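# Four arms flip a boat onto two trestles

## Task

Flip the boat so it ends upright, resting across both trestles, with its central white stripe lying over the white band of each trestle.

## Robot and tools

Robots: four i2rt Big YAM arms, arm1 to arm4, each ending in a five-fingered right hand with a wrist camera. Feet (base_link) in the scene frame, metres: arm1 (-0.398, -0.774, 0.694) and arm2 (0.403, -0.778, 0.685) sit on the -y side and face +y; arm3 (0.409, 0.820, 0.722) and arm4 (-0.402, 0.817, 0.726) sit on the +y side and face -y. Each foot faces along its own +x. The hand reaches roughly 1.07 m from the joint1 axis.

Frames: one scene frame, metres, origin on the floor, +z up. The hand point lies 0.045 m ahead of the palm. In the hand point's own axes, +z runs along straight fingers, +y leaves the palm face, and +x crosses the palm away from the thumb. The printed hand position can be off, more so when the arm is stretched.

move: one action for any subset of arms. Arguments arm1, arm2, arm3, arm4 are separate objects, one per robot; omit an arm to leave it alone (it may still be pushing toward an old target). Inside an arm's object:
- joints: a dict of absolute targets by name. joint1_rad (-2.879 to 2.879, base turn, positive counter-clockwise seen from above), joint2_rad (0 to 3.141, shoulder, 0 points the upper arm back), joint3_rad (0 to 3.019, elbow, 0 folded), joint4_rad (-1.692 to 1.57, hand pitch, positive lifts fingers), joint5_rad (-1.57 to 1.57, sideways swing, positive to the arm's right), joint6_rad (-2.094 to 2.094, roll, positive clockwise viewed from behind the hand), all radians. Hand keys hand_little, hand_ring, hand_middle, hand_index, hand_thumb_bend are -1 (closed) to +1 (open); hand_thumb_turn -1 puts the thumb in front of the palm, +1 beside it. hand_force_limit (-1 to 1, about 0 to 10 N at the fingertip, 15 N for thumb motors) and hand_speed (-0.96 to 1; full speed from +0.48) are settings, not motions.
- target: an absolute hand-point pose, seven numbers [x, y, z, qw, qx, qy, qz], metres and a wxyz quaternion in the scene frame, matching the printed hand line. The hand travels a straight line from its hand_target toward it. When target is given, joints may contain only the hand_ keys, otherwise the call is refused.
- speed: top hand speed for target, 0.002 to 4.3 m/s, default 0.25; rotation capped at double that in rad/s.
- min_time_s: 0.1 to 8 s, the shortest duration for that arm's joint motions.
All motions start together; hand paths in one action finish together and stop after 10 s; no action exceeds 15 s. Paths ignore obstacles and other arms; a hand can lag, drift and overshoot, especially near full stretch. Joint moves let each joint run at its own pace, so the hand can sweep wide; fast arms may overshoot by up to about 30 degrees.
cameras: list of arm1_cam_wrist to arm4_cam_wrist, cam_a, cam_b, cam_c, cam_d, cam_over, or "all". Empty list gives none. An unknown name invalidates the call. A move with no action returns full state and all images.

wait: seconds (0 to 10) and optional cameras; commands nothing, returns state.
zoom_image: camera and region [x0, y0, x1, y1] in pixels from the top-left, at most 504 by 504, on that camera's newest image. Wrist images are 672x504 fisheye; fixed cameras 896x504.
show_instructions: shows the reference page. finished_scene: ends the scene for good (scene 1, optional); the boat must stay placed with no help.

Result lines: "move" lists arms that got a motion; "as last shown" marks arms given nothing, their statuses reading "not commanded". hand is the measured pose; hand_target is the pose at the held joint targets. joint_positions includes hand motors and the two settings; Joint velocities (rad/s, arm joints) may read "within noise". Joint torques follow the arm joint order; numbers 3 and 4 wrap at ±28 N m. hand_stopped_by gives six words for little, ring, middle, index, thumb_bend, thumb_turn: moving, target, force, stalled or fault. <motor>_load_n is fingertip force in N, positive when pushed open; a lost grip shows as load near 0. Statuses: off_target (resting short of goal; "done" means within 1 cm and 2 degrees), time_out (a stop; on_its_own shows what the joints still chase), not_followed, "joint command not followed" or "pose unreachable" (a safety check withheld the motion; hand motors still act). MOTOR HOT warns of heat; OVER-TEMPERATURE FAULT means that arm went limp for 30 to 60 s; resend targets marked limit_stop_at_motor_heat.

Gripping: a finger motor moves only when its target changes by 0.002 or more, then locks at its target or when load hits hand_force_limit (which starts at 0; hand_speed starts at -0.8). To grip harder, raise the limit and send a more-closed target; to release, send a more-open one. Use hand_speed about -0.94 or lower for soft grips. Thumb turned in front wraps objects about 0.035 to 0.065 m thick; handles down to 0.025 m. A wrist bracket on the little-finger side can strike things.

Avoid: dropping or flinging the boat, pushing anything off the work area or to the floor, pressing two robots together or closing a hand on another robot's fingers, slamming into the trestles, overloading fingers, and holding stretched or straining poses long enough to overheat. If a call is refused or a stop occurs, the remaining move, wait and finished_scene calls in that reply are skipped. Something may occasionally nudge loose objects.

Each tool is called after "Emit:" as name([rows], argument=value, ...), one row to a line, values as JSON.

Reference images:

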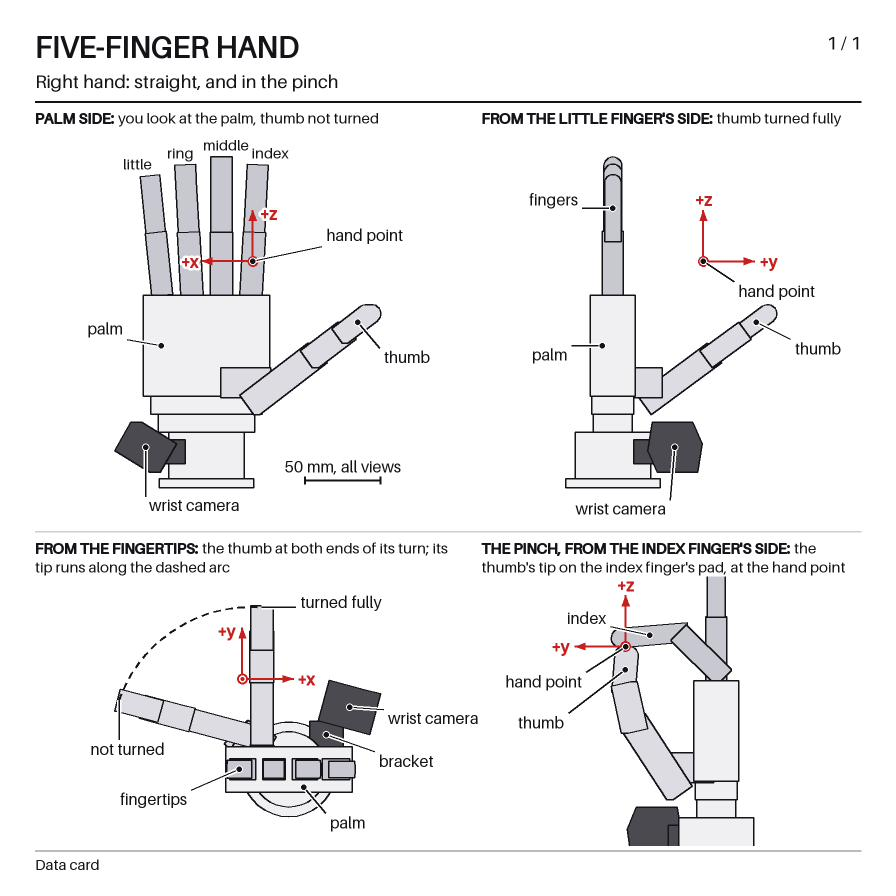

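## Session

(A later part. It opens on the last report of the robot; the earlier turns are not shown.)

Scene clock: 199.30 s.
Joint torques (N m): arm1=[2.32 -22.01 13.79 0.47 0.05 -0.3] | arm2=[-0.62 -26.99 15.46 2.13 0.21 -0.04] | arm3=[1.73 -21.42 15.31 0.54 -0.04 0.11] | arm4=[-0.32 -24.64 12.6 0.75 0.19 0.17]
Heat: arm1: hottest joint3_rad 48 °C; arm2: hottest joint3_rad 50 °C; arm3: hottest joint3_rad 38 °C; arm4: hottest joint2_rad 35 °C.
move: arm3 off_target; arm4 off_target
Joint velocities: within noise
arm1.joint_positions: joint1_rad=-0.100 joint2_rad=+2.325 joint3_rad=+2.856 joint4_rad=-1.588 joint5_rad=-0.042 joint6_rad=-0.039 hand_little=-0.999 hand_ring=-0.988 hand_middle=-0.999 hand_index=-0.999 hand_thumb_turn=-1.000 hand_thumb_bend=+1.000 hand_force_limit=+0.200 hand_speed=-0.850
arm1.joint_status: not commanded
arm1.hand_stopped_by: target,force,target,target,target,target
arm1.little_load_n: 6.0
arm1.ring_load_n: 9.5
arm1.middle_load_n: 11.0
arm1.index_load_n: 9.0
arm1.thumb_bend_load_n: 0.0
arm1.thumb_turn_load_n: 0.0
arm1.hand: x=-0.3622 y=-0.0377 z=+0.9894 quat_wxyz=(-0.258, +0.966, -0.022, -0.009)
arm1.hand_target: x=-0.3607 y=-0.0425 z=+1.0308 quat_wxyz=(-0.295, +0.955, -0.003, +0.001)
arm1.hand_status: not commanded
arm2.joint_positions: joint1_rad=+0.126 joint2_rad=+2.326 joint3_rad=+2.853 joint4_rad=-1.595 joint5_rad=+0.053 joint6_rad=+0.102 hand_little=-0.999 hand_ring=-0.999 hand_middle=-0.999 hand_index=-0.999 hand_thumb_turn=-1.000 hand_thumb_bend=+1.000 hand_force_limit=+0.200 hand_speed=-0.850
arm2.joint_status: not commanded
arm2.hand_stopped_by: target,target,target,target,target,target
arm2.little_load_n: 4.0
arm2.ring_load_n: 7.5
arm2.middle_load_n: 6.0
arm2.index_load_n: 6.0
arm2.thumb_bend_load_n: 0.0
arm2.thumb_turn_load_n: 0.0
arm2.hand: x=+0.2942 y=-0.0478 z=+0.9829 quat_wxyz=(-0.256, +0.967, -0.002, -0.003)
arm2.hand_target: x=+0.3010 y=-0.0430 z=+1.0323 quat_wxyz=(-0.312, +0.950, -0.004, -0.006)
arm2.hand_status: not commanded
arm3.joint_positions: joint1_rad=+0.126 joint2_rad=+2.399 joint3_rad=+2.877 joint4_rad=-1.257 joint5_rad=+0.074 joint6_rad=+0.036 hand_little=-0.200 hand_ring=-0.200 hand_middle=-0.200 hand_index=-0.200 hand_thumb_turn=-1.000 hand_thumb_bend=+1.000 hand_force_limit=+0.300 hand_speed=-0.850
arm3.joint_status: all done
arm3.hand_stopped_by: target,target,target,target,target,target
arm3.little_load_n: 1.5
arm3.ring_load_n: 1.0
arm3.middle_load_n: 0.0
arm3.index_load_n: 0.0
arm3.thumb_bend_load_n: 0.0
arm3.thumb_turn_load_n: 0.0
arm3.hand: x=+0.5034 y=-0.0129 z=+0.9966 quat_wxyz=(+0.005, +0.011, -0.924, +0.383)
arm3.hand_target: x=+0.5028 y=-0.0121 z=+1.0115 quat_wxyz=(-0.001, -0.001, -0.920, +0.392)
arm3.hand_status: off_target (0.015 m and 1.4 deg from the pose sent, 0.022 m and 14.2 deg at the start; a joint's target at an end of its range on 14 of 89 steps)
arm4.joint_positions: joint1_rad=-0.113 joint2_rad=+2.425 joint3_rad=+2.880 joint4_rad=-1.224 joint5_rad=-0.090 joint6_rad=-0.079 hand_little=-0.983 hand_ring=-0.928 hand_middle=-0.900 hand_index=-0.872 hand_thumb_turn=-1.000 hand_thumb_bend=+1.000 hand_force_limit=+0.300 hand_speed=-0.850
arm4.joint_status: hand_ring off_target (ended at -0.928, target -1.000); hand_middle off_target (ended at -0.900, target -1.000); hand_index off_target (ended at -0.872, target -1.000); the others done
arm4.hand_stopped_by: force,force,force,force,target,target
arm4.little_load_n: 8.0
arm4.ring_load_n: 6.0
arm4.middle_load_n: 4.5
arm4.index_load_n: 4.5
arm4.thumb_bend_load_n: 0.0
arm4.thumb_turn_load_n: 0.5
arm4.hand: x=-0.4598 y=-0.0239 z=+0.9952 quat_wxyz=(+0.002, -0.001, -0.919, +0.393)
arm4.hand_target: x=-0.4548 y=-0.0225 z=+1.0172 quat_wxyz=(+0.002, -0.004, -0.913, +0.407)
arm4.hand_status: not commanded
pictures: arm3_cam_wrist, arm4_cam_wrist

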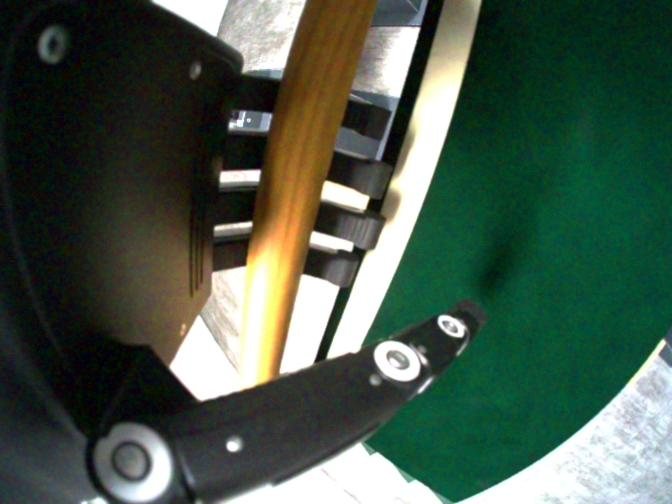

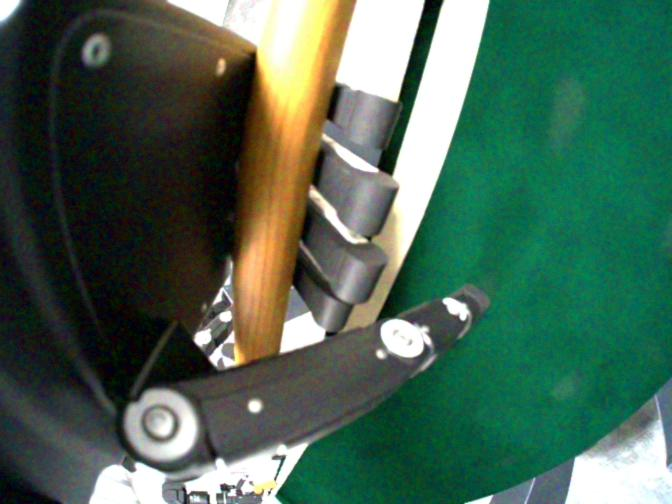

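Emit:
move(arm3={"target": [0.503, -0.015, 1.006, 0, 0, 0.9239, -0.3827], "speed": 0.05, "joints": {"hand_little": -0.75, "hand_ring": -0.75, "hand_middle": -0.75, "hand_index": -0.75}}, cameras=["arm3_cam_wrist", "cam_a"])

Scene clock: 201.40 s.
Joint torques (N m): arm1=[2.14 -21.07 13.9 0.5 0.05 -0.26] | arm2=[0.09 -27.46 15.32 2.21 0.26 -0.03] | arm3=[1.73 -22.53 15.31 0.36 -0.08 0.11] | arm4=[-1.26 -24.35 12.72 0.91 0.18 0.28]
Heat: arm1: hottest joint3_rad 48 °C; arm2: hottest joint3_rad 50 °C; arm3: hottest joint3_rad 39 °C; arm4: hottest joint2_rad 35 °C.
move: arm3 off_target
Joint velocities: within noise
arm1, arm2, arm4: as last shown
arm1.little_load_n: 5.5
arm1.ring_load_n: 9.0
arm1.middle_load_n: 10.5
arm1.thumb_bend_load_n: -0.5
arm1.hand_target: x=-0.3606 y=-0.0425 z=+1.0308 quat_wxyz=(-0.295, +0.955, -0.003, +0.001)
arm2.joint_positions: joint1_rad=+0.126 joint2_rad=+2.326 joint3_rad=+2.853 joint4_rad=-1.594 joint5_rad=+0.053 joint6_rad=+0.102 hand_little=-0.999 hand_ring=-0.999 hand_middle=-0.999 hand_index=-0.999 hand_thumb_turn=-1.000 hand_thumb_bend=+1.000 hand_force_limit=+0.200 hand_speed=-0.850
arm2.ring_load_n: 7.0
arm2.hand: x=+0.2941 y=-0.0475 z=+0.9831 quat_wxyz=(-0.257, +0.967, -0.002, -0.003)
arm2.hand_target: x=+0.3010 y=-0.0431 z=+1.0321 quat_wxyz=(-0.312, +0.950, -0.004, -0.006)
arm3.joint_positions: joint1_rad=+0.126 joint2_rad=+2.418 joint3_rad=+2.877 joint4_rad=-1.249 joint5_rad=+0.074 joint6_rad=+0.036 hand_little=-0.750 hand_ring=-0.750 hand_middle=-0.750 hand_index=-0.750 hand_thumb_turn=-1.000 hand_thumb_bend=+1.000 hand_force_limit=+0.300 hand_speed=-0.850
arm3.joint_status: all done
arm3.hand_stopped_by: target,target,target,target,target,target
arm3.little_load_n: 1.0
arm3.ring_load_n: 0.5
arm3.middle_load_n: 0.5
arm3.index_load_n: 1.5
arm3.thumb_bend_load_n: 0.0
arm3.thumb_turn_load_n: 0.0
arm3.hand: x=+0.5039 y=-0.0174 z=+0.9829 quat_wxyz=(+0.005, +0.011, -0.926, +0.378)
arm3.hand_target: x=+0.5029 y=-0.0142 z=+1.0056 quat_wxyz=(-0.001, -0.001, -0.921, +0.390)
arm3.hand_status: off_target (0.023 m and 1.5 deg from the pose sent, 0.010 m and 1.4 deg at the start)
arm4.ring_load_n: 5.5
arm4.hand: x=-0.4599 y=-0.0239 z=+0.9952 quat_wxyz=(+0.002, -0.001, -0.919, +0.393)
arm4.hand_target: x=-0.4548 y=-0.0225 z=+1.0172 quat_wxyz=(+0.002, -0.003, -0.913, +0.407)

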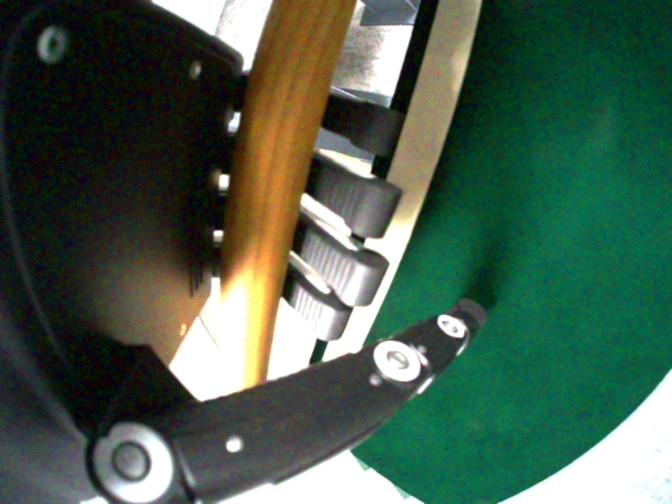

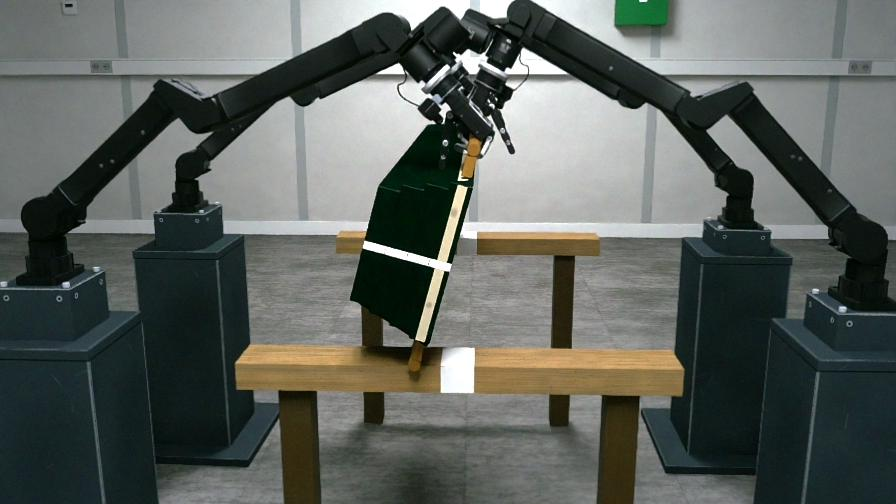

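Emit:
move(arm3={"joints": {"hand_little": -1, "hand_ring": -1, "hand_middle": -1, "hand_index": -1}}, cameras=["arm3_cam_wrist", "arm1_cam_wrist", "arm2_cam_wrist", "cam_over", "cam_d"])

Scene clock: 203.43 s.
Joint torques (N m): arm1=[2.08 -21.54 13.9 0.24 0.07 -0.25] | arm2=[0.44 -27.11 15.28 2.09 0.19 -0.11] | arm3=[1.9 -22.77 15.31 0.34 0.3 0.05] | arm4=[-0.85 -24.29 12.56 0.57 0.18 0.18]
Heat: arm1: hottest joint3_rad 48 °C; arm2: hottest joint3_rad 50 °C; arm3: hottest joint3_rad 39 °C; arm4: hottest joint2_rad 35 °C.
move: arm3 off_target
Joint velocities: within noise
arm1, arm2, arm4: as last shown
arm1.little_load_n: 5.0
arm1.ring_load_n: 8.5
arm1.middle_load_n: 9.5
arm1.index_load_n: 8.5
arm2.joint_positions: joint1_rad=+0.126 joint2_rad=+2.326 joint3_rad=+2.853 joint4_rad=-1.592 joint5_rad=+0.053 joint6_rad=+0.102 hand_little=-0.999 hand_ring=-0.999 hand_middle=-0.999 hand_index=-0.999 hand_thumb_turn=-1.000 hand_thumb_bend=+1.000 hand_force_limit=+0.200 hand_speed=-0.850
arm2.little_load_n: 3.5
arm2.ring_load_n: 6.5
arm2.middle_load_n: 5.5
arm2.hand: x=+0.2941 y=-0.0468 z=+0.9834 quat_wxyz=(-0.258, +0.966, -0.002, -0.004)
arm2.hand_target: x=+0.3010 y=-0.0431 z=+1.0322 quat_wxyz=(-0.312, +0.950, -0.004, -0.006)
arm3.joint_positions: joint1_rad=+0.123 joint2_rad=+2.422 joint3_rad=+2.877 joint4_rad=-1.249 joint5_rad=+0.065 joint6_rad=+0.042 hand_little=-0.996 hand_ring=-0.955 hand_middle=-0.941 hand_index=-0.914 hand_thumb_turn=-1.000 hand_thumb_bend=+1.000 hand_force_limit=+0.300 hand_speed=-0.850
arm3.joint_status: hand_ring off_target (ended at -0.955, target -1.000); hand_middle off_target (ended at -0.941, target -1.000); hand_index off_target (ended at -0.914, target -1.000); the others done
arm3.hand_stopped_by: force,force,force,force,target,target
arm3.little_load_n: 6.5
arm3.ring_load_n: 5.5
arm3.middle_load_n: 6.5
arm3.index_load_n: 5.5
arm3.thumb_bend_load_n: 0.0
arm3.thumb_turn_load_n: 0.0
arm3.hand: x=+0.5039 y=-0.0181 z=+0.9794 quat_wxyz=(+0.001, +0.009, -0.927, +0.376)
arm3.hand_target: x=+0.5029 y=-0.0142 z=+1.0055 quat_wxyz=(-0.001, -0.001, -0.921, +0.390)
arm3.hand_status: not commanded
arm4.joint_positions: joint1_rad=-0.113 joint2_rad=+2.425 joint3_rad=+2.881 joint4_rad=-1.225 joint5_rad=-0.090 joint6_rad=-0.079 hand_little=-0.983 hand_ring=-0.928 hand_middle=-0.900 hand_index=-0.872 hand_thumb_turn=-1.000 hand_thumb_bend=+1.000 hand_force_limit=+0.300 hand_speed=-0.850
arm4.little_load_n: 7.5
arm4.ring_load_n: 5.0
arm4.middle_load_n: 4.0
arm4.index_load_n: 3.5
arm4.hand: x=-0.4599 y=-0.0237 z=+0.9955 quat_wxyz=(+0.002, -0.001, -0.919, +0.393)
arm4.hand_target: x=-0.4548 y=-0.0225 z=+1.0173 quat_wxyz=(+0.002, -0.003, -0.913, +0.407)
pictures: arm1_cam_wrist, arm2_cam_wrist, arm3_cam_wrist, cam_d, cam_over

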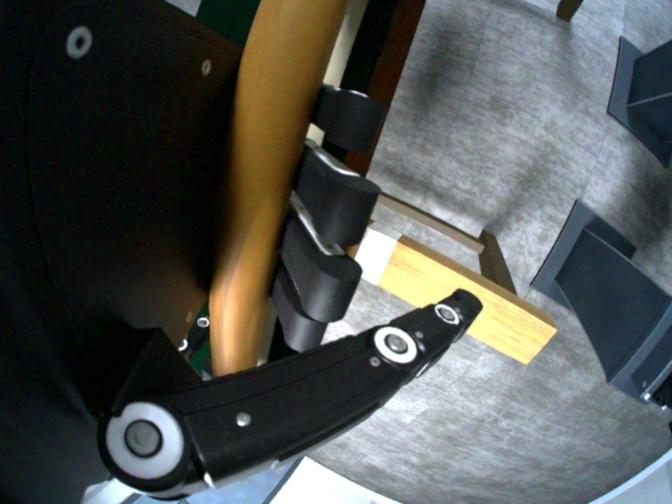

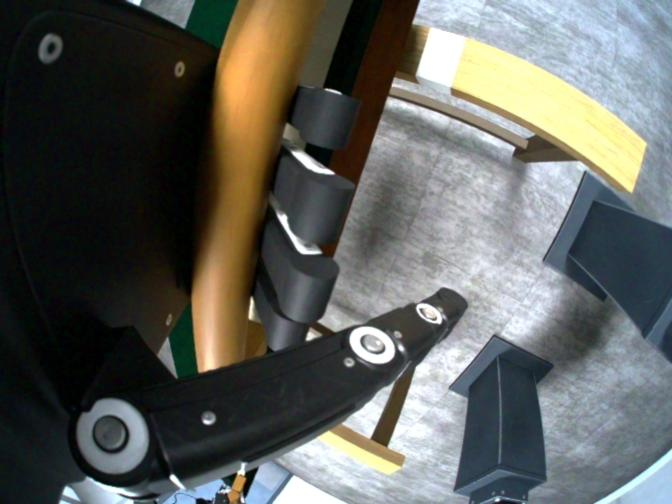

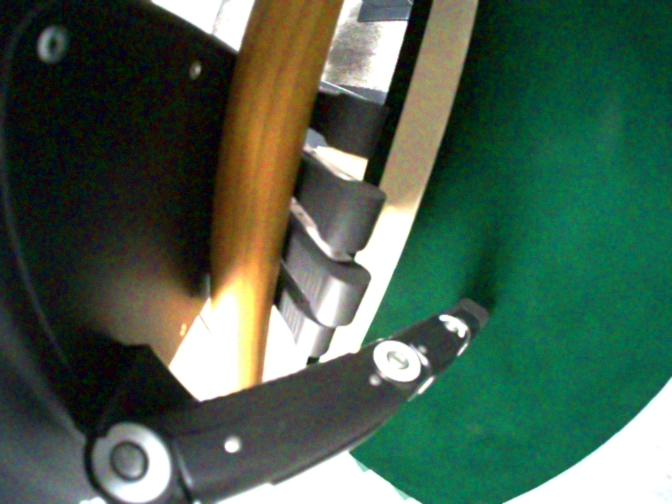

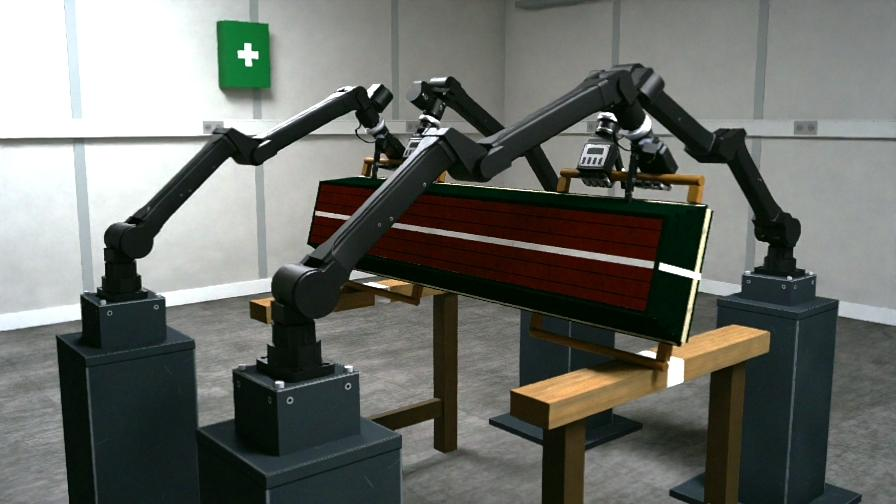

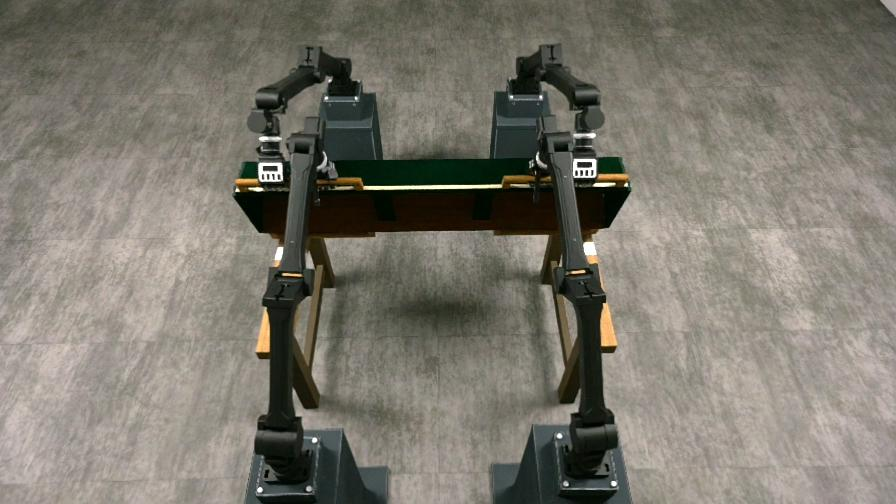

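Emit:
move(arm3={"joints": {"hand_little": -1, "hand_ring": -0.998, "hand_middle": -0.998, "hand_index": -0.998, "hand_force_limit": 0.6}}, arm4={"joints": {"hand_little": -1, "hand_ring": -0.998, "hand_middle": -0.998, "hand_index": -0.998, "hand_force_limit": 0.6}}, arm1={"joints": {"hand_little": -0.8, "hand_ring": -0.8, "hand_middle": -0.8, "hand_index": -0.8, "hand_speed": -0.7}}, arm2={"joints": {"hand_little": -0.8, "hand_ring": -0.8, "hand_middle": -0.8, "hand_index": -0.8, "hand_speed": -0.7}}, cameras=["cam_a"])

Scene clock: 211.40 s.
Joint torques (N m): arm1=[2.26 -21.48 13.46 -0.24 0.08 -0.21] | arm2=[-0.5 -27.05 14.98 1.21 0.17 -0.05] | arm3=[1.96 -22.83 14.91 1.11 0.11 0.1] | arm4=[-1.2 -24.82 12.27 1.42 -0.15 0.29]
Heat: arm1: hottest joint3_rad 48 °C; arm2: hottest joint3_rad 51 °C; arm3: hottest joint3_rad 39 °C; arm4: hottest joint2_rad 35 °C.
move: arm1 done; arm2 done; arm3 off_target; arm4 off_target
Joint velocities: within noise
arm1.joint_positions: joint1_rad=-0.100 joint2_rad=+2.326 joint3_rad=+2.862 joint4_rad=-1.573 joint5_rad=-0.042 joint6_rad=-0.042 hand_little=-0.800 hand_ring=-0.800 hand_middle=-0.800 hand_index=-0.800 hand_thumb_turn=-1.000 hand_thumb_bend=+1.000 hand_force_limit=+0.200 hand_speed=-0.700
arm1.joint_status: all done
arm1.hand_stopped_by: target,target,target,target,target,target
arm1.little_load_n: 0.0
arm1.ring_load_n: 0.0
arm1.middle_load_n: 0.0
arm1.index_load_n: 1.0
arm1.thumb_bend_load_n: 0.0
arm1.thumb_turn_load_n: 0.0
arm1.hand: x=-0.3619 y=-0.0334 z=+0.9927 quat_wxyz=(-0.268, +0.963, -0.020, -0.008)
arm1.hand_target: x=-0.3606 y=-0.0425 z=+1.0305 quat_wxyz=(-0.295, +0.956, -0.003, +0.001)
arm1.hand_status: not commanded
arm2.joint_positions: joint1_rad=+0.126 joint2_rad=+2.327 joint3_rad=+2.859 joint4_rad=-1.574 joint5_rad=+0.055 joint6_rad=+0.102 hand_little=-0.800 hand_ring=-0.800 hand_middle=-0.800 hand_index=-0.800 hand_thumb_turn=-1.000 hand_thumb_bend=+1.000 hand_force_limit=+0.200 hand_speed=-0.700
arm2.joint_status: all done
arm2.hand_stopped_by: target,target,target,target,target,target
arm2.little_load_n: 0.5
arm2.ring_load_n: 0.0
arm2.middle_load_n: 0.0
arm2.index_load_n: 1.0
arm2.thumb_bend_load_n: 0.0
arm2.thumb_turn_load_n: 0.0
arm2.hand: x=+0.2939 y=-0.0418 z=+0.9868 quat_wxyz=(-0.269, +0.963, -0.002, -0.004)
arm2.hand_target: x=+0.3009 y=-0.0431 z=+1.0322 quat_wxyz=(-0.312, +0.950, -0.004, -0.006)
arm2.hand_status: not commanded
arm3.joint_positions: joint1_rad=+0.123 joint2_rad=+2.422 joint3_rad=+2.881 joint4_rad=-1.270 joint5_rad=+0.070 joint6_rad=+0.038 hand_little=-0.997 hand_ring=-0.993 hand_middle=-0.965 hand_index=-0.966 hand_thumb_turn=-1.000 hand_thumb_bend=+1.000 hand_force_limit=+0.600 hand_speed=-0.850
arm3.joint_status: hand_middle off_target (ended at -0.965, target -0.998); hand_index off_target (ended at -0.966, target -0.998); the others done
arm3.hand_stopped_by: force,force,force,force,target,target
arm3.little_load_n: 2.0
arm3.ring_load_n: 6.5
arm3.middle_load_n: 4.0
arm3.index_load_n: 7.5
arm3.thumb_bend_load_n: 0.0
arm3.thumb_turn_load_n: 0.0
arm3.hand: x=+0.5023 y=-0.0135 z=+0.9781 quat_wxyz=(+0.004, +0.010, -0.930, +0.368)
arm3.hand_target: x=+0.5029 y=-0.0142 z=+1.0056 quat_wxyz=(-0.001, -0.001, -0.921, +0.390)
arm3.hand_status: not commanded
arm4.joint_positions: joint1_rad=-0.112 joint2_rad=+2.424 joint3_rad=+2.885 joint4_rad=-1.247 joint5_rad=-0.082 joint6_rad=-0.089 hand_little=-0.984 hand_ring=-0.966 hand_middle=-0.966 hand_index=-0.953 hand_thumb_turn=-1.000 hand_thumb_bend=+1.000 hand_force_limit=+0.600 hand_speed=-0.850
arm4.joint_status: hand_ring off_target (ended at -0.966, target -0.998); hand_middle off_target (ended at -0.966, target -0.998); hand_index off_target (ended at -0.953, target -0.998); the others done
arm4.hand_stopped_by: force,force,force,force,target,target
arm4.little_load_n: 1.5
arm4.ring_load_n: 5.0
arm4.middle_load_n: 8.5
arm4.index_load_n: 9.0
arm4.thumb_bend_load_n: -2.0
arm4.thumb_turn_load_n: 2.0
arm4.hand: x=-0.4609 y=-0.0189 z=+0.9941 quat_wxyz=(+0.007, +0.002, -0.923, +0.385)
arm4.hand_target: x=-0.4548 y=-0.0225 z=+1.0174 quat_wxyz=(+0.002, -0.003, -0.913, +0.407)
arm4.hand_status: not commanded

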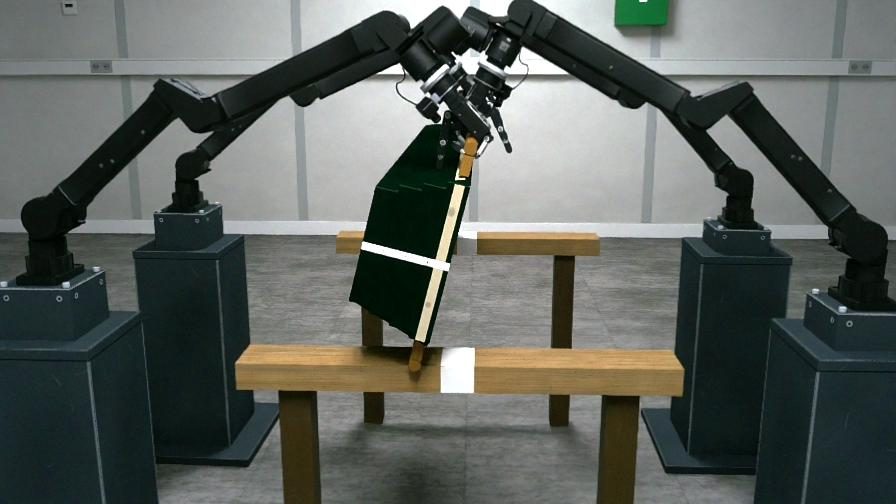

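Emit:
move(arm1={"joints": {"hand_little": -0.3, "hand_ring": -0.3, "hand_middle": -0.3, "hand_index": -0.3, "hand_speed": -0.5}}, arm2={"joints": {"hand_little": -0.3, "hand_ring": -0.3, "hand_middle": -0.3, "hand_index": -0.3, "hand_speed": -0.5}}, cameras=["cam_a", "arm1_cam_wrist", "arm2_cam_wrist"])

Scene clock: 213.27 s.
Joint torques (N m): arm1=[2.26 -21.3 12.41 0.06 0.05 -0.1] | arm2=[0.15 -27.93 12.52 1.32 0.15 -0.09] | arm3=[1.9 -22.83 14.79 1.35 0.07 0.11] | arm4=[-0.67 -24.47 12.22 1.59 -0.21 0.31]
Heat: arm1: hottest joint3_rad 48 °C; arm2: hottest joint3_rad 50 °C; arm3: hottest joint3_rad 40 °C; arm4: hottest joint2_rad 35 °C.
move: arm1 done; arm2 done
Joint velocities: within noise
arm1.joint_positions: joint1_rad=-0.100 joint2_rad=+2.326 joint3_rad=+2.875 joint4_rad=-1.578 joint5_rad=-0.041 joint6_rad=-0.055 hand_little=-0.300 hand_ring=-0.300 hand_middle=-0.300 hand_index=-0.300 hand_thumb_turn=-1.000 hand_thumb_bend=+1.000 hand_force_limit=+0.200 hand_speed=-0.500
arm1.joint_status: all done
arm1.hand_stopped_by: target,target,target,target,target,target
arm1.little_load_n: 0.0
arm1.ring_load_n: 0.0
arm1.middle_load_n: 0.0
arm1.index_load_n: 1.0
arm1.thumb_bend_load_n: 0.0
arm1.thumb_turn_load_n: 0.0
arm1.hand: x=-0.3610 y=-0.0344 z=+0.9971 quat_wxyz=(-0.271, +0.962, -0.014, -0.005)
arm1.hand_target: x=-0.3605 y=-0.0425 z=+1.0305 quat_wxyz=(-0.295, +0.956, -0.003, +0.001)
arm1.hand_status: not commanded
arm2.joint_positions: joint1_rad=+0.126 joint2_rad=+2.324 joint3_rad=+2.885 joint4_rad=-1.574 joint5_rad=+0.055 joint6_rad=+0.102 hand_little=-0.300 hand_ring=-0.300 hand_middle=-0.300 hand_index=-0.300 hand_thumb_turn=-1.000 hand_thumb_bend=+1.000 hand_force_limit=+0.200 hand_speed=-0.500
arm2.joint_status: all done
arm2.hand_stopped_by: target,target,target,target,target,target
arm2.little_load_n: 0.0
arm2.ring_load_n: 0.0
arm2.middle_load_n: 0.0
arm2.index_load_n: 0.5
arm2.thumb_bend_load_n: 0.0
arm2.thumb_turn_load_n: 0.0
arm2.hand: x=+0.2939 y=-0.0407 z=+0.9996 quat_wxyz=(-0.283, +0.959, -0.003, -0.005)
arm2.hand_target: x=+0.3009 y=-0.0430 z=+1.0323 quat_wxyz=(-0.312, +0.950, -0.004, -0.006)
arm2.hand_status: not commanded
arm3, arm4: as last shown
arm3.joint_positions: joint1_rad=+0.123 joint2_rad=+2.422 joint3_rad=+2.882 joint4_rad=-1.276 joint5_rad=+0.071 joint6_rad=+0.037 hand_little=-0.997 hand_ring=-0.993 hand_middle=-0.965 hand_index=-0.966 hand_thumb_turn=-1.000 hand_thumb_bend=+1.000 hand_force_limit=+0.600 hand_speed=-0.850
arm3.ring_load_n: 6.0
arm3.middle_load_n: 2.5
arm3.index_load_n: 5.5
arm3.thumb_bend_load_n: -1.0
arm3.hand: x=+0.5019 y=-0.0120 z=+0.9777 quat_wxyz=(+0.005, +0.011, -0.931, +0.366)
arm3.hand_target: x=+0.5028 y=-0.0142 z=+1.0055 quat_wxyz=(-0.001, +0.000, -0.921, +0.390)
arm4.joint_positions: joint1_rad=-0.112 joint2_rad=+2.423 joint3_rad=+2.885 joint4_rad=-1.252 joint5_rad=-0.080 joint6_rad=-0.091 hand_little=-0.984 hand_ring=-0.966 hand_middle=-0.966 hand_index=-0.953 hand_thumb_turn=-1.000 hand_thumb_bend=+0.999 hand_force_limit=+0.600 hand_speed=-0.850
arm4.little_load_n: 0.5
arm4.ring_load_n: 4.0
arm4.middle_load_n: 7.0
arm4.index_load_n: 7.5
arm4.thumb_bend_load_n: -3.0
arm4.hand: x=-0.4610 y=-0.0174 z=+0.9941 quat_wxyz=(+0.008, +0.003, -0.924, +0.383)
arm4.hand_target: x=-0.4550 y=-0.0225 z=+1.0174 quat_wxyz=(+0.002, -0.004, -0.913, +0.407)
pictures: arm1_cam_wrist, arm2_cam_wrist, cam_a

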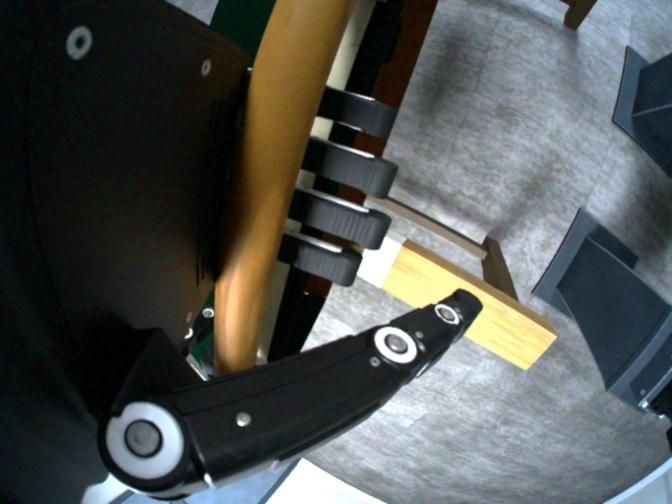

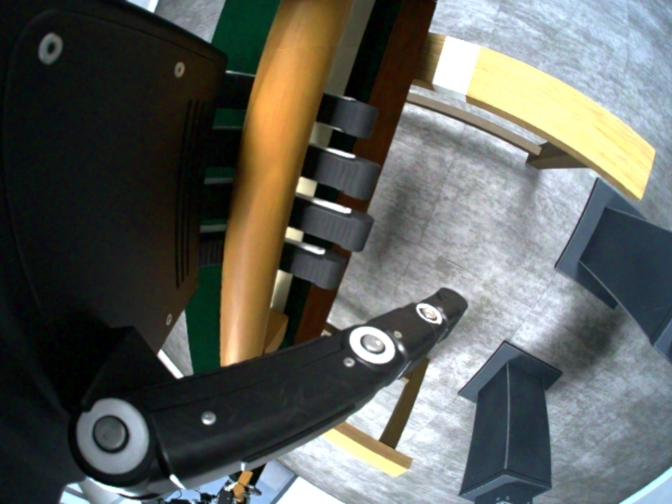

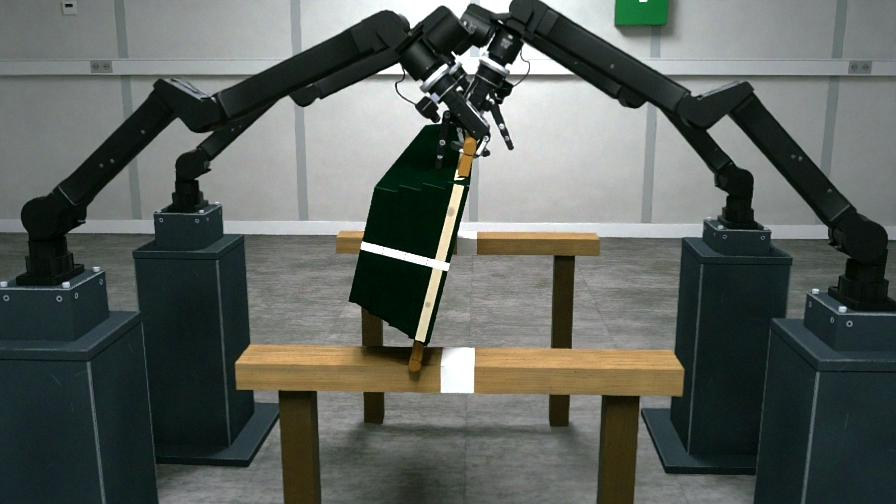

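Emit:
move(arm1={"joints": {"hand_little": 1, "hand_ring": 1, "hand_middle": 1, "hand_index": 1, "hand_speed": -0.4}}, arm2={"joints": {"hand_little": 1, "hand_ring": 1, "hand_middle": 1, "hand_index": 1, "hand_speed": -0.4}}, cameras=["cam_a"])

Emit:
move(arm1={"target": [-0.36, -0.065, 1.07, -0.295, 0.956, 0, 0], "speed": 0.08}, arm2={"target": [0.301, -0.065, 1.07, -0.312, 0.950, 0, 0], "speed": 0.08}, cameras=["cam_a", "arm1_cam_wrist", "arm2_cam_wrist"])

Scene clock: 215.00 s.
Joint torques (N m): arm1=[2.14 -20.78 12.01 0.87 -0.41 -0.18] | arm2=[-0.5 -26.29 12.05 2.73 0.27 -0.09] | arm3=[1.96 -22.77 14.68 1.29 0.14 0.11] | arm4=[-0.56 -23.94 12.22 1.58 -0.15 0.35]
Heat: arm1: hottest joint3_rad 48 °C; arm2: hottest joint3_rad 50 °C; arm3: hottest joint3_rad 40 °C; arm4: hottest joint2_rad 35 °C.
move: arm1 off_target; arm2 off_target
Joint velocities: within noise
arm1.joint_positions: joint1_rad=-0.097 joint2_rad=+2.323 joint3_rad=+2.880 joint4_rad=-1.599 joint5_rad=-0.030 joint6_rad=-0.046 hand_little=+0.162 hand_ring=+0.148 hand_middle=+0.143 hand_index=+0.132 hand_thumb_turn=-1.000 hand_thumb_bend=+1.000 hand_force_limit=+0.200 hand_speed=-0.400
arm1.joint_status: hand_little off_target (ended at +0.162, target +1.000); hand_ring off_target (ended at +0.148, target +1.000); hand_middle off_target (ended at +0.143, target +1.000); hand_index off_target (ended at +0.132, target +1.000); the others done
arm1.hand_stopped_by: stalled,stalled,stalled,stalled,target,target
arm1.little_load_n: -16.5
arm1.ring_load_n: -19.5
arm1.middle_load_n: -19.0
arm1.index_load_n: -13.5
arm1.thumb_bend_load_n: 0.0
arm1.thumb_turn_load_n: 0.0
arm1.hand: x=-0.3618 y=-0.0396 z=+0.9996 quat_wxyz=(-0.265, +0.964, -0.019, -0.002)
arm1.hand_target: x=-0.3606 y=-0.0425 z=+1.0307 quat_wxyz=(-0.295, +0.956, -0.003, +0.001)
arm1.hand_status: not commanded
arm2.joint_positions: joint1_rad=+0.126 joint2_rad=+2.311 joint3_rad=+2.888 joint4_rad=-1.604 joint5_rad=+0.052 joint6_rad=+0.102 hand_little=+1.000 hand_ring=+0.346 hand_middle=+0.277 hand_index=+0.391 hand_thumb_turn=-1.000 hand_thumb_bend=+1.000 hand_force_limit=+0.200 hand_speed=-0.400
arm2.joint_status: hand_ring off_target (ended at +0.346, target +1.000); hand_middle off_target (ended at +0.277, target +1.000); hand_index off_target (ended at +0.391, target +1.000); the others done
arm2.hand_stopped_by: target,stalled,stalled,stalled,target,target
arm2.little_load_n: 0.0
arm2.ring_load_n: -17.0
arm2.middle_load_n: -15.5
arm2.index_load_n: -13.5
arm2.thumb_bend_load_n: 0.0
arm2.thumb_turn_load_n: 0.0
arm2.hand: x=+0.2945 y=-0.0509 z=+1.0073 quat_wxyz=(-0.275, +0.961, -0.002, -0.006)
arm2.hand_target: x=+0.3009 y=-0.0431 z=+1.0323 quat_wxyz=(-0.312, +0.950, -0.005, -0.006)
arm2.hand_status: not commanded
arm3, arm4: as last shown
arm3.joint_positions: joint1_rad=+0.123 joint2_rad=+2.422 joint3_rad=+2.884 joint4_rad=-1.274 joint5_rad=+0.069 joint6_rad=+0.036 hand_little=-0.997 hand_ring=-0.993 hand_middle=-0.965 hand_index=-0.966 hand_thumb_turn=-1.000 hand_thumb_bend=+1.000 hand_force_limit=+0.600 hand_speed=-0.850
arm3.little_load_n: 1.5
arm3.middle_load_n: 3.0
arm3.index_load_n: 6.5
arm3.thumb_bend_load_n: -0.5
arm3.hand: x=+0.5023 y=-0.0126 z=+0.9788 quat_wxyz=(+0.004, +0.011, -0.930, +0.368)
arm3.hand_target: x=+0.5029 y=-0.0142 z=+1.0055 quat_wxyz=(-0.001, -0.001, -0.921, +0.390)
arm4.joint_positions: joint1_rad=-0.112 joint2_rad=+2.423 joint3_rad=+2.886 joint4_rad=-1.250 joint5_rad=-0.081 joint6_rad=-0.092 hand_little=-0.984 hand_ring=-0.966 hand_middle=-0.966 hand_index=-0.953 hand_thumb_turn=-1.000 hand_thumb_bend=+0.999 hand_force_limit=+0.600 hand_speed=-0.850
arm4.little_load_n: 1.0
arm4.thumb_bend_load_n: -2.5
arm4.hand: x=-0.4611 y=-0.0180 z=+0.9952 quat_wxyz=(+0.008, +0.003, -0.923, +0.385)

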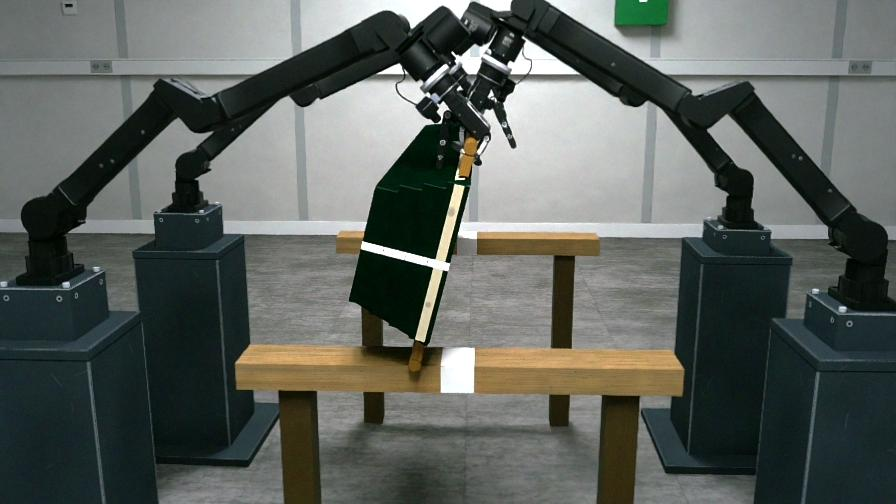

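Scene clock: 216.07 s.
Joint torques (N m): arm1=[1.96 -24.12 12.11 -0.43 -0.53 -0.22] | arm2=[0.03 -30.21 11.97 1.05 0.73 -0.11] | arm3=[2.02 -22.83 14.65 1.13 0.25 0.11] | arm4=[-1.67 -24.76 12.14 1.57 -0.13 0.35]
Heat: arm1: hottest joint3_rad 48 °C; arm2: hottest joint3_rad 50 °C; arm3: hottest joint3_rad 40 °C; arm4: hottest joint2_rad 35 °C.
move: arm1 off_target; arm2 off_target
Joint velocities: within noise
arm1.joint_positions: joint1_rad=-0.097 joint2_rad=+2.320 joint3_rad=+2.880 joint4_rad=-1.609 joint5_rad=-0.030 joint6_rad=-0.046 hand_little=+0.162 hand_ring=+0.148 hand_middle=+0.143 hand_index=+0.132 hand_thumb_turn=-1.000 hand_thumb_bend=+1.000 hand_force_limit=+0.200 hand_speed=-0.400
arm1.joint_status: not commanded
arm1.hand_stopped_by: stalled,stalled,stalled,stalled,target,target
arm1.little_load_n: -12.5
arm1.ring_load_n: -15.0
arm1.middle_load_n: -14.5
arm1.index_load_n: -10.0
arm1.thumb_bend_load_n: 0.0
arm1.thumb_turn_load_n: 0.0
arm1.hand: x=-0.3620 y=-0.0428 z=+1.0009 quat_wxyz=(-0.262, +0.965, -0.019, -0.002)
arm1.hand_target: x=-0.3605 y=-0.0661 z=+1.0667 quat_wxyz=(-0.303, +0.953, -0.001, +0.001)
arm1.hand_status: off_target (0.073 m and 4.5 deg from the pose sent, 0.075 m and 4.2 deg at the start; a joint's target at an end of its range on 19 of 32 steps)
arm2.joint_positions: joint1_rad=+0.126 joint2_rad=+2.309 joint3_rad=+2.888 joint4_rad=-1.610 joint5_rad=+0.054 joint6_rad=+0.101 hand_little=+1.000 hand_ring=+0.346 hand_middle=+0.277 hand_index=+0.391 hand_thumb_turn=-1.000 hand_thumb_bend=+1.000 hand_force_limit=+0.200 hand_speed=-0.400
arm2.joint_status: not commanded
arm2.hand_stopped_by: target,stalled,stalled,stalled,target,target
arm2.little_load_n: 0.0
arm2.ring_load_n: -15.0
arm2.middle_load_n: -13.5
arm2.index_load_n: -12.0
arm2.thumb_bend_load_n: 0.0
arm2.thumb_turn_load_n: 0.0
arm2.hand: x=+0.2948 y=-0.0526 z=+1.0081 quat_wxyz=(-0.274, +0.962, -0.002, -0.005)
arm2.hand_target: x=+0.3010 y=-0.0674 z=+1.0676 quat_wxyz=(-0.319, +0.948, -0.001, -0.001)
arm2.hand_status: off_target (0.063 m and 4.6 deg from the pose sent, 0.065 m and 4.4 deg at the start; a joint's target at an end of its range on 25 of 32 steps)
arm3, arm4: as last shown
arm3.joint_positions: joint1_rad=+0.123 joint2_rad=+2.422 joint3_rad=+2.884 joint4_rad=-1.270 joint5_rad=+0.067 joint6_rad=+0.036 hand_little=-0.997 hand_ring=-0.993 hand_middle=-0.965 hand_index=-0.966 hand_thumb_turn=-1.000 hand_thumb_bend=+1.000 hand_force_limit=+0.600 hand_speed=-0.850
arm3.middle_load_n: 4.0
arm3.index_load_n: 8.0
arm3.thumb_bend_load_n: 0.0
arm3.hand: x=+0.5028 y=-0.0135 z=+0.9794 quat_wxyz=(+0.003, +0.012, -0.929, +0.369)
arm3.hand_target: x=+0.5028 y=-0.0141 z=+1.0055 quat_wxyz=(-0.001, -0.001, -0.921, +0.390)
arm4.joint_positions: joint1_rad=-0.112 joint2_rad=+2.424 joint3_rad=+2.886 joint4_rad=-1.245 joint5_rad=-0.082 joint6_rad=-0.092 hand_little=-0.984 hand_ring=-0.966 hand_middle=-0.966 hand_index=-0.953 hand_thumb_turn=-1.000 hand_thumb_bend=+0.999 hand_force_limit=+0.600 hand_speed=-0.850
arm4.little_load_n: 2.0
arm4.ring_load_n: 4.5
arm4.middle_load_n: 8.0
arm4.index_load_n: 8.5
arm4.thumb_bend_load_n: -1.5
arm4.hand: x=-0.4610 y=-0.0191 z=+0.9952 quat_wxyz=(+0.008, +0.003, -0.922, +0.386)
arm4.hand_target: x=-0.4550 y=-0.0225 z=+1.0172 quat_wxyz=(+0.002, -0.004, -0.913, +0.407)
pictures: arm1_cam_wrist, arm2_cam_wrist, cam_a

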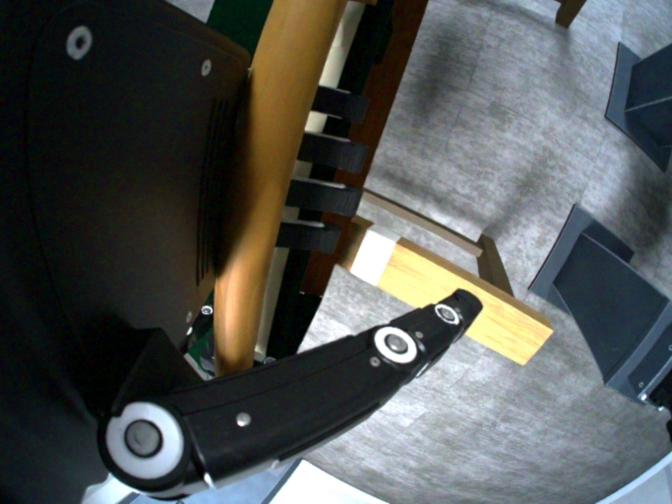

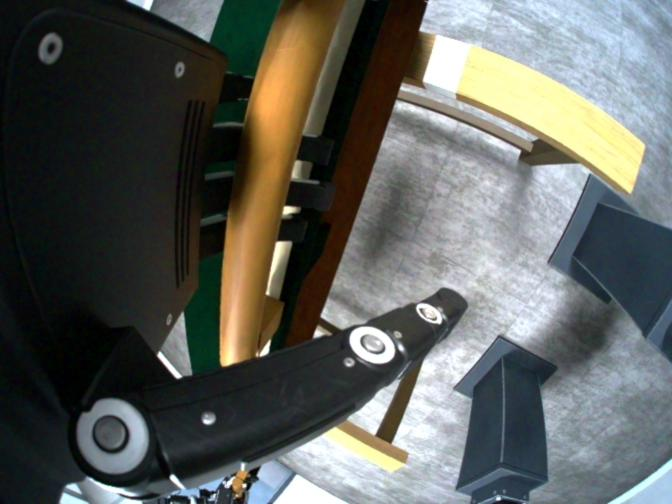

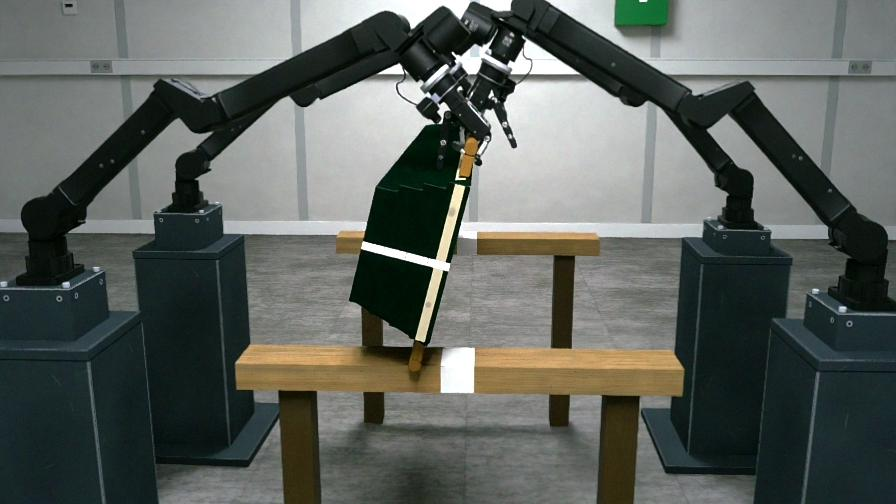

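Emit:
move(arm1={"target": [-0.36, -0.044, 1.035, -0.4226, 0.9063, 0, 0], "speed": 0.12, "joints": {"hand_little": -0.15, "hand_ring": -0.15, "hand_middle": -0.15, "hand_index": -0.15, "hand_speed": -0.5}}, arm2={"target": [0.298, -0.050, 1.035, -0.4226, 0.9063, 0, 0], "speed": 0.12, "joints": {"hand_little": -0.15, "hand_ring": -0.15, "hand_middle": -0.15, "hand_index": -0.15, "hand_speed": -0.5}}, cameras=["cam_a", "arm1_cam_wrist", "arm2_cam_wrist"])

Scene clock: 219.53 s.
Joint torques (N m): arm1=[1.61 -21.83 9.16 0.75 -0.41 -0.07] | arm2=[0.26 -27.05 9.39 1.28 0.42 -0.13] | arm3=[1.96 -22.77 14.65 1.31 0.12 0.11] | arm4=[-1.2 -24.64 12.27 1.63 -0.17 0.36]
Heat: arm1: hottest joint3_rad 48 °C; arm2: hottest joint3_rad 50 °C; arm3: hottest joint3_rad 39 °C; arm4: hottest joint2_rad 35 °C.
move: arm1 off_target; arm2 off_target
Joint velocities: within noise
arm1.joint_positions: joint1_rad=-0.097 joint2_rad=+1.933 joint3_rad=+2.097 joint4_rad=-0.908 joint5_rad=-0.059 joint6_rad=-0.061 hand_little=-0.150 hand_ring=-0.150 hand_middle=-0.150 hand_index=-0.150 hand_thumb_turn=-1.000 hand_thumb_bend=+1.000 hand_force_limit=+0.200 hand_speed=-0.500
arm1.joint_status: all done
arm1.hand_stopped_by: target,target,target,target,target,target
arm1.little_load_n: 0.0
arm1.ring_load_n: 0.0
arm1.middle_load_n: 0.0
arm1.index_load_n: 1.5
arm1.thumb_bend_load_n: 0.0
arm1.thumb_turn_load_n: 0.0
arm1.hand: x=-0.3653 y=-0.0250 z=+0.9961 quat_wxyz=(-0.406, +0.914, -0.004, -0.002)
arm1.hand_target: x=-0.3604 y=-0.0431 z=+1.0337 quat_wxyz=(-0.422, +0.906, +0.000, +0.000)
arm1.hand_status: off_target (0.044 m and 2.1 deg from the pose sent, 0.034 m and 19.8 deg at the start)
arm2.joint_positions: joint1_rad=+0.134 joint2_rad=+1.938 joint3_rad=+2.124 joint4_rad=-0.942 joint5_rad=+0.087 joint6_rad=+0.085 hand_little=-0.150 hand_ring=-0.150 hand_middle=-0.150 hand_index=-0.150 hand_thumb_turn=-1.000 hand_thumb_bend=+1.000 hand_force_limit=+0.200 hand_speed=-0.500
arm2.joint_status: all done
arm2.hand_stopped_by: target,target,target,target,target,target
arm2.little_load_n: 1.0
arm2.ring_load_n: 0.5
arm2.middle_load_n: 0.0
arm2.index_load_n: 1.0
arm2.thumb_bend_load_n: 0.0
arm2.thumb_turn_load_n: 0.0
arm2.hand: x=+0.2947 y=-0.0352 z=+0.9980 quat_wxyz=(-0.404, +0.915, -0.002, -0.003)
arm2.hand_target: x=+0.2977 y=-0.0496 z=+1.0340 quat_wxyz=(-0.422, +0.906, +0.000, +0.000)
arm2.hand_status: off_target (0.040 m and 2.4 deg from the pose sent, 0.027 m and 18.2 deg at the start)
arm3, arm4: as last shown
arm3.joint_positions: joint1_rad=+0.123 joint2_rad=+2.422 joint3_rad=+2.884 joint4_rad=-1.275 joint5_rad=+0.070 joint6_rad=+0.036 hand_little=-0.997 hand_ring=-0.993 hand_middle=-0.965 hand_index=-0.966 hand_thumb_turn=-1.000 hand_thumb_bend=+1.000 hand_force_limit=+0.600 hand_speed=-0.850
arm3.little_load_n: 2.0
arm3.middle_load_n: 3.0
arm3.index_load_n: 6.5
arm3.thumb_bend_load_n: -0.5
arm3.hand: x=+0.5021 y=-0.0125 z=+0.9787 quat_wxyz=(+0.005, +0.011, -0.930, +0.367)
arm3.hand_target: x=+0.5028 y=-0.0142 z=+1.0055 quat_wxyz=(-0.001, -0.001, -0.921, +0.390)
arm4.joint_positions: joint1_rad=-0.112 joint2_rad=+2.424 joint3_rad=+2.886 joint4_rad=-1.248 joint5_rad=-0.082 joint6_rad=-0.092 hand_little=-0.984 hand_ring=-0.966 hand_middle=-0.966 hand_index=-0.953 hand_thumb_turn=-1.000 hand_thumb_bend=+0.999 hand_force_limit=+0.600 hand_speed=-0.850
arm4.little_load_n: 1.5
arm4.middle_load_n: 7.5
arm4.thumb_bend_load_n: -2.5
arm4.hand: x=-0.4610 y=-0.0185 z=+0.9948 quat_wxyz=(+0.007, +0.003, -0.923, +0.385)
arm4.hand_target: x=-0.4550 y=-0.0225 z=+1.0173 quat_wxyz=(+0.002, -0.004, -0.913, +0.407)
pictures: arm1_cam_wrist, arm2_cam_wrist, cam_a

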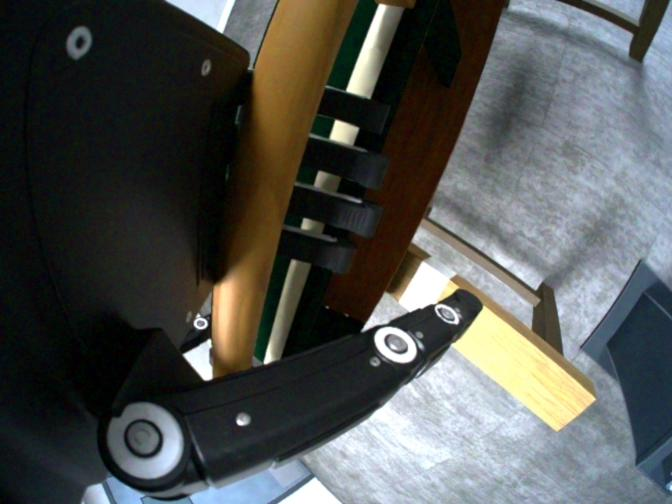

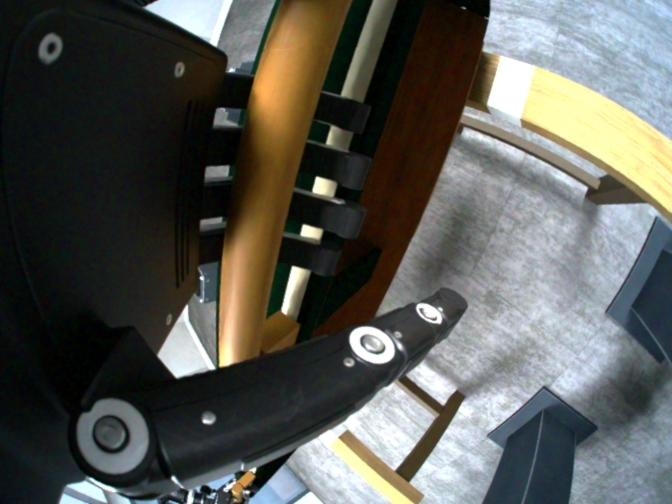

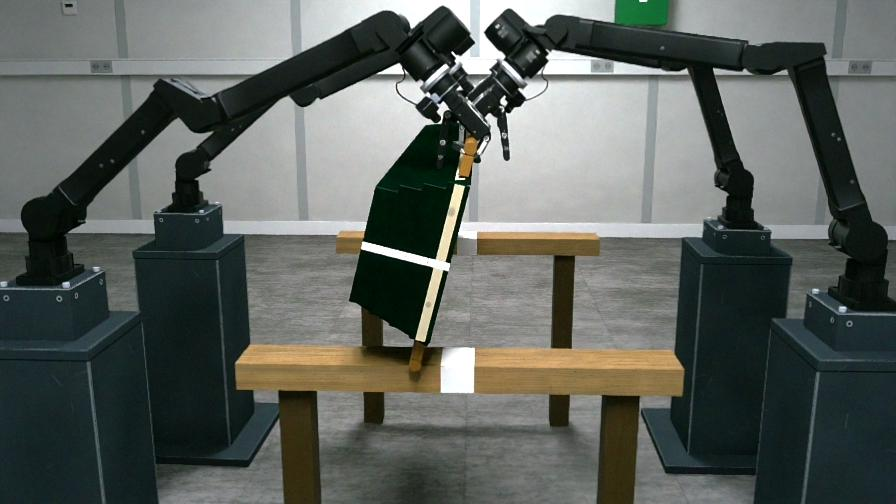

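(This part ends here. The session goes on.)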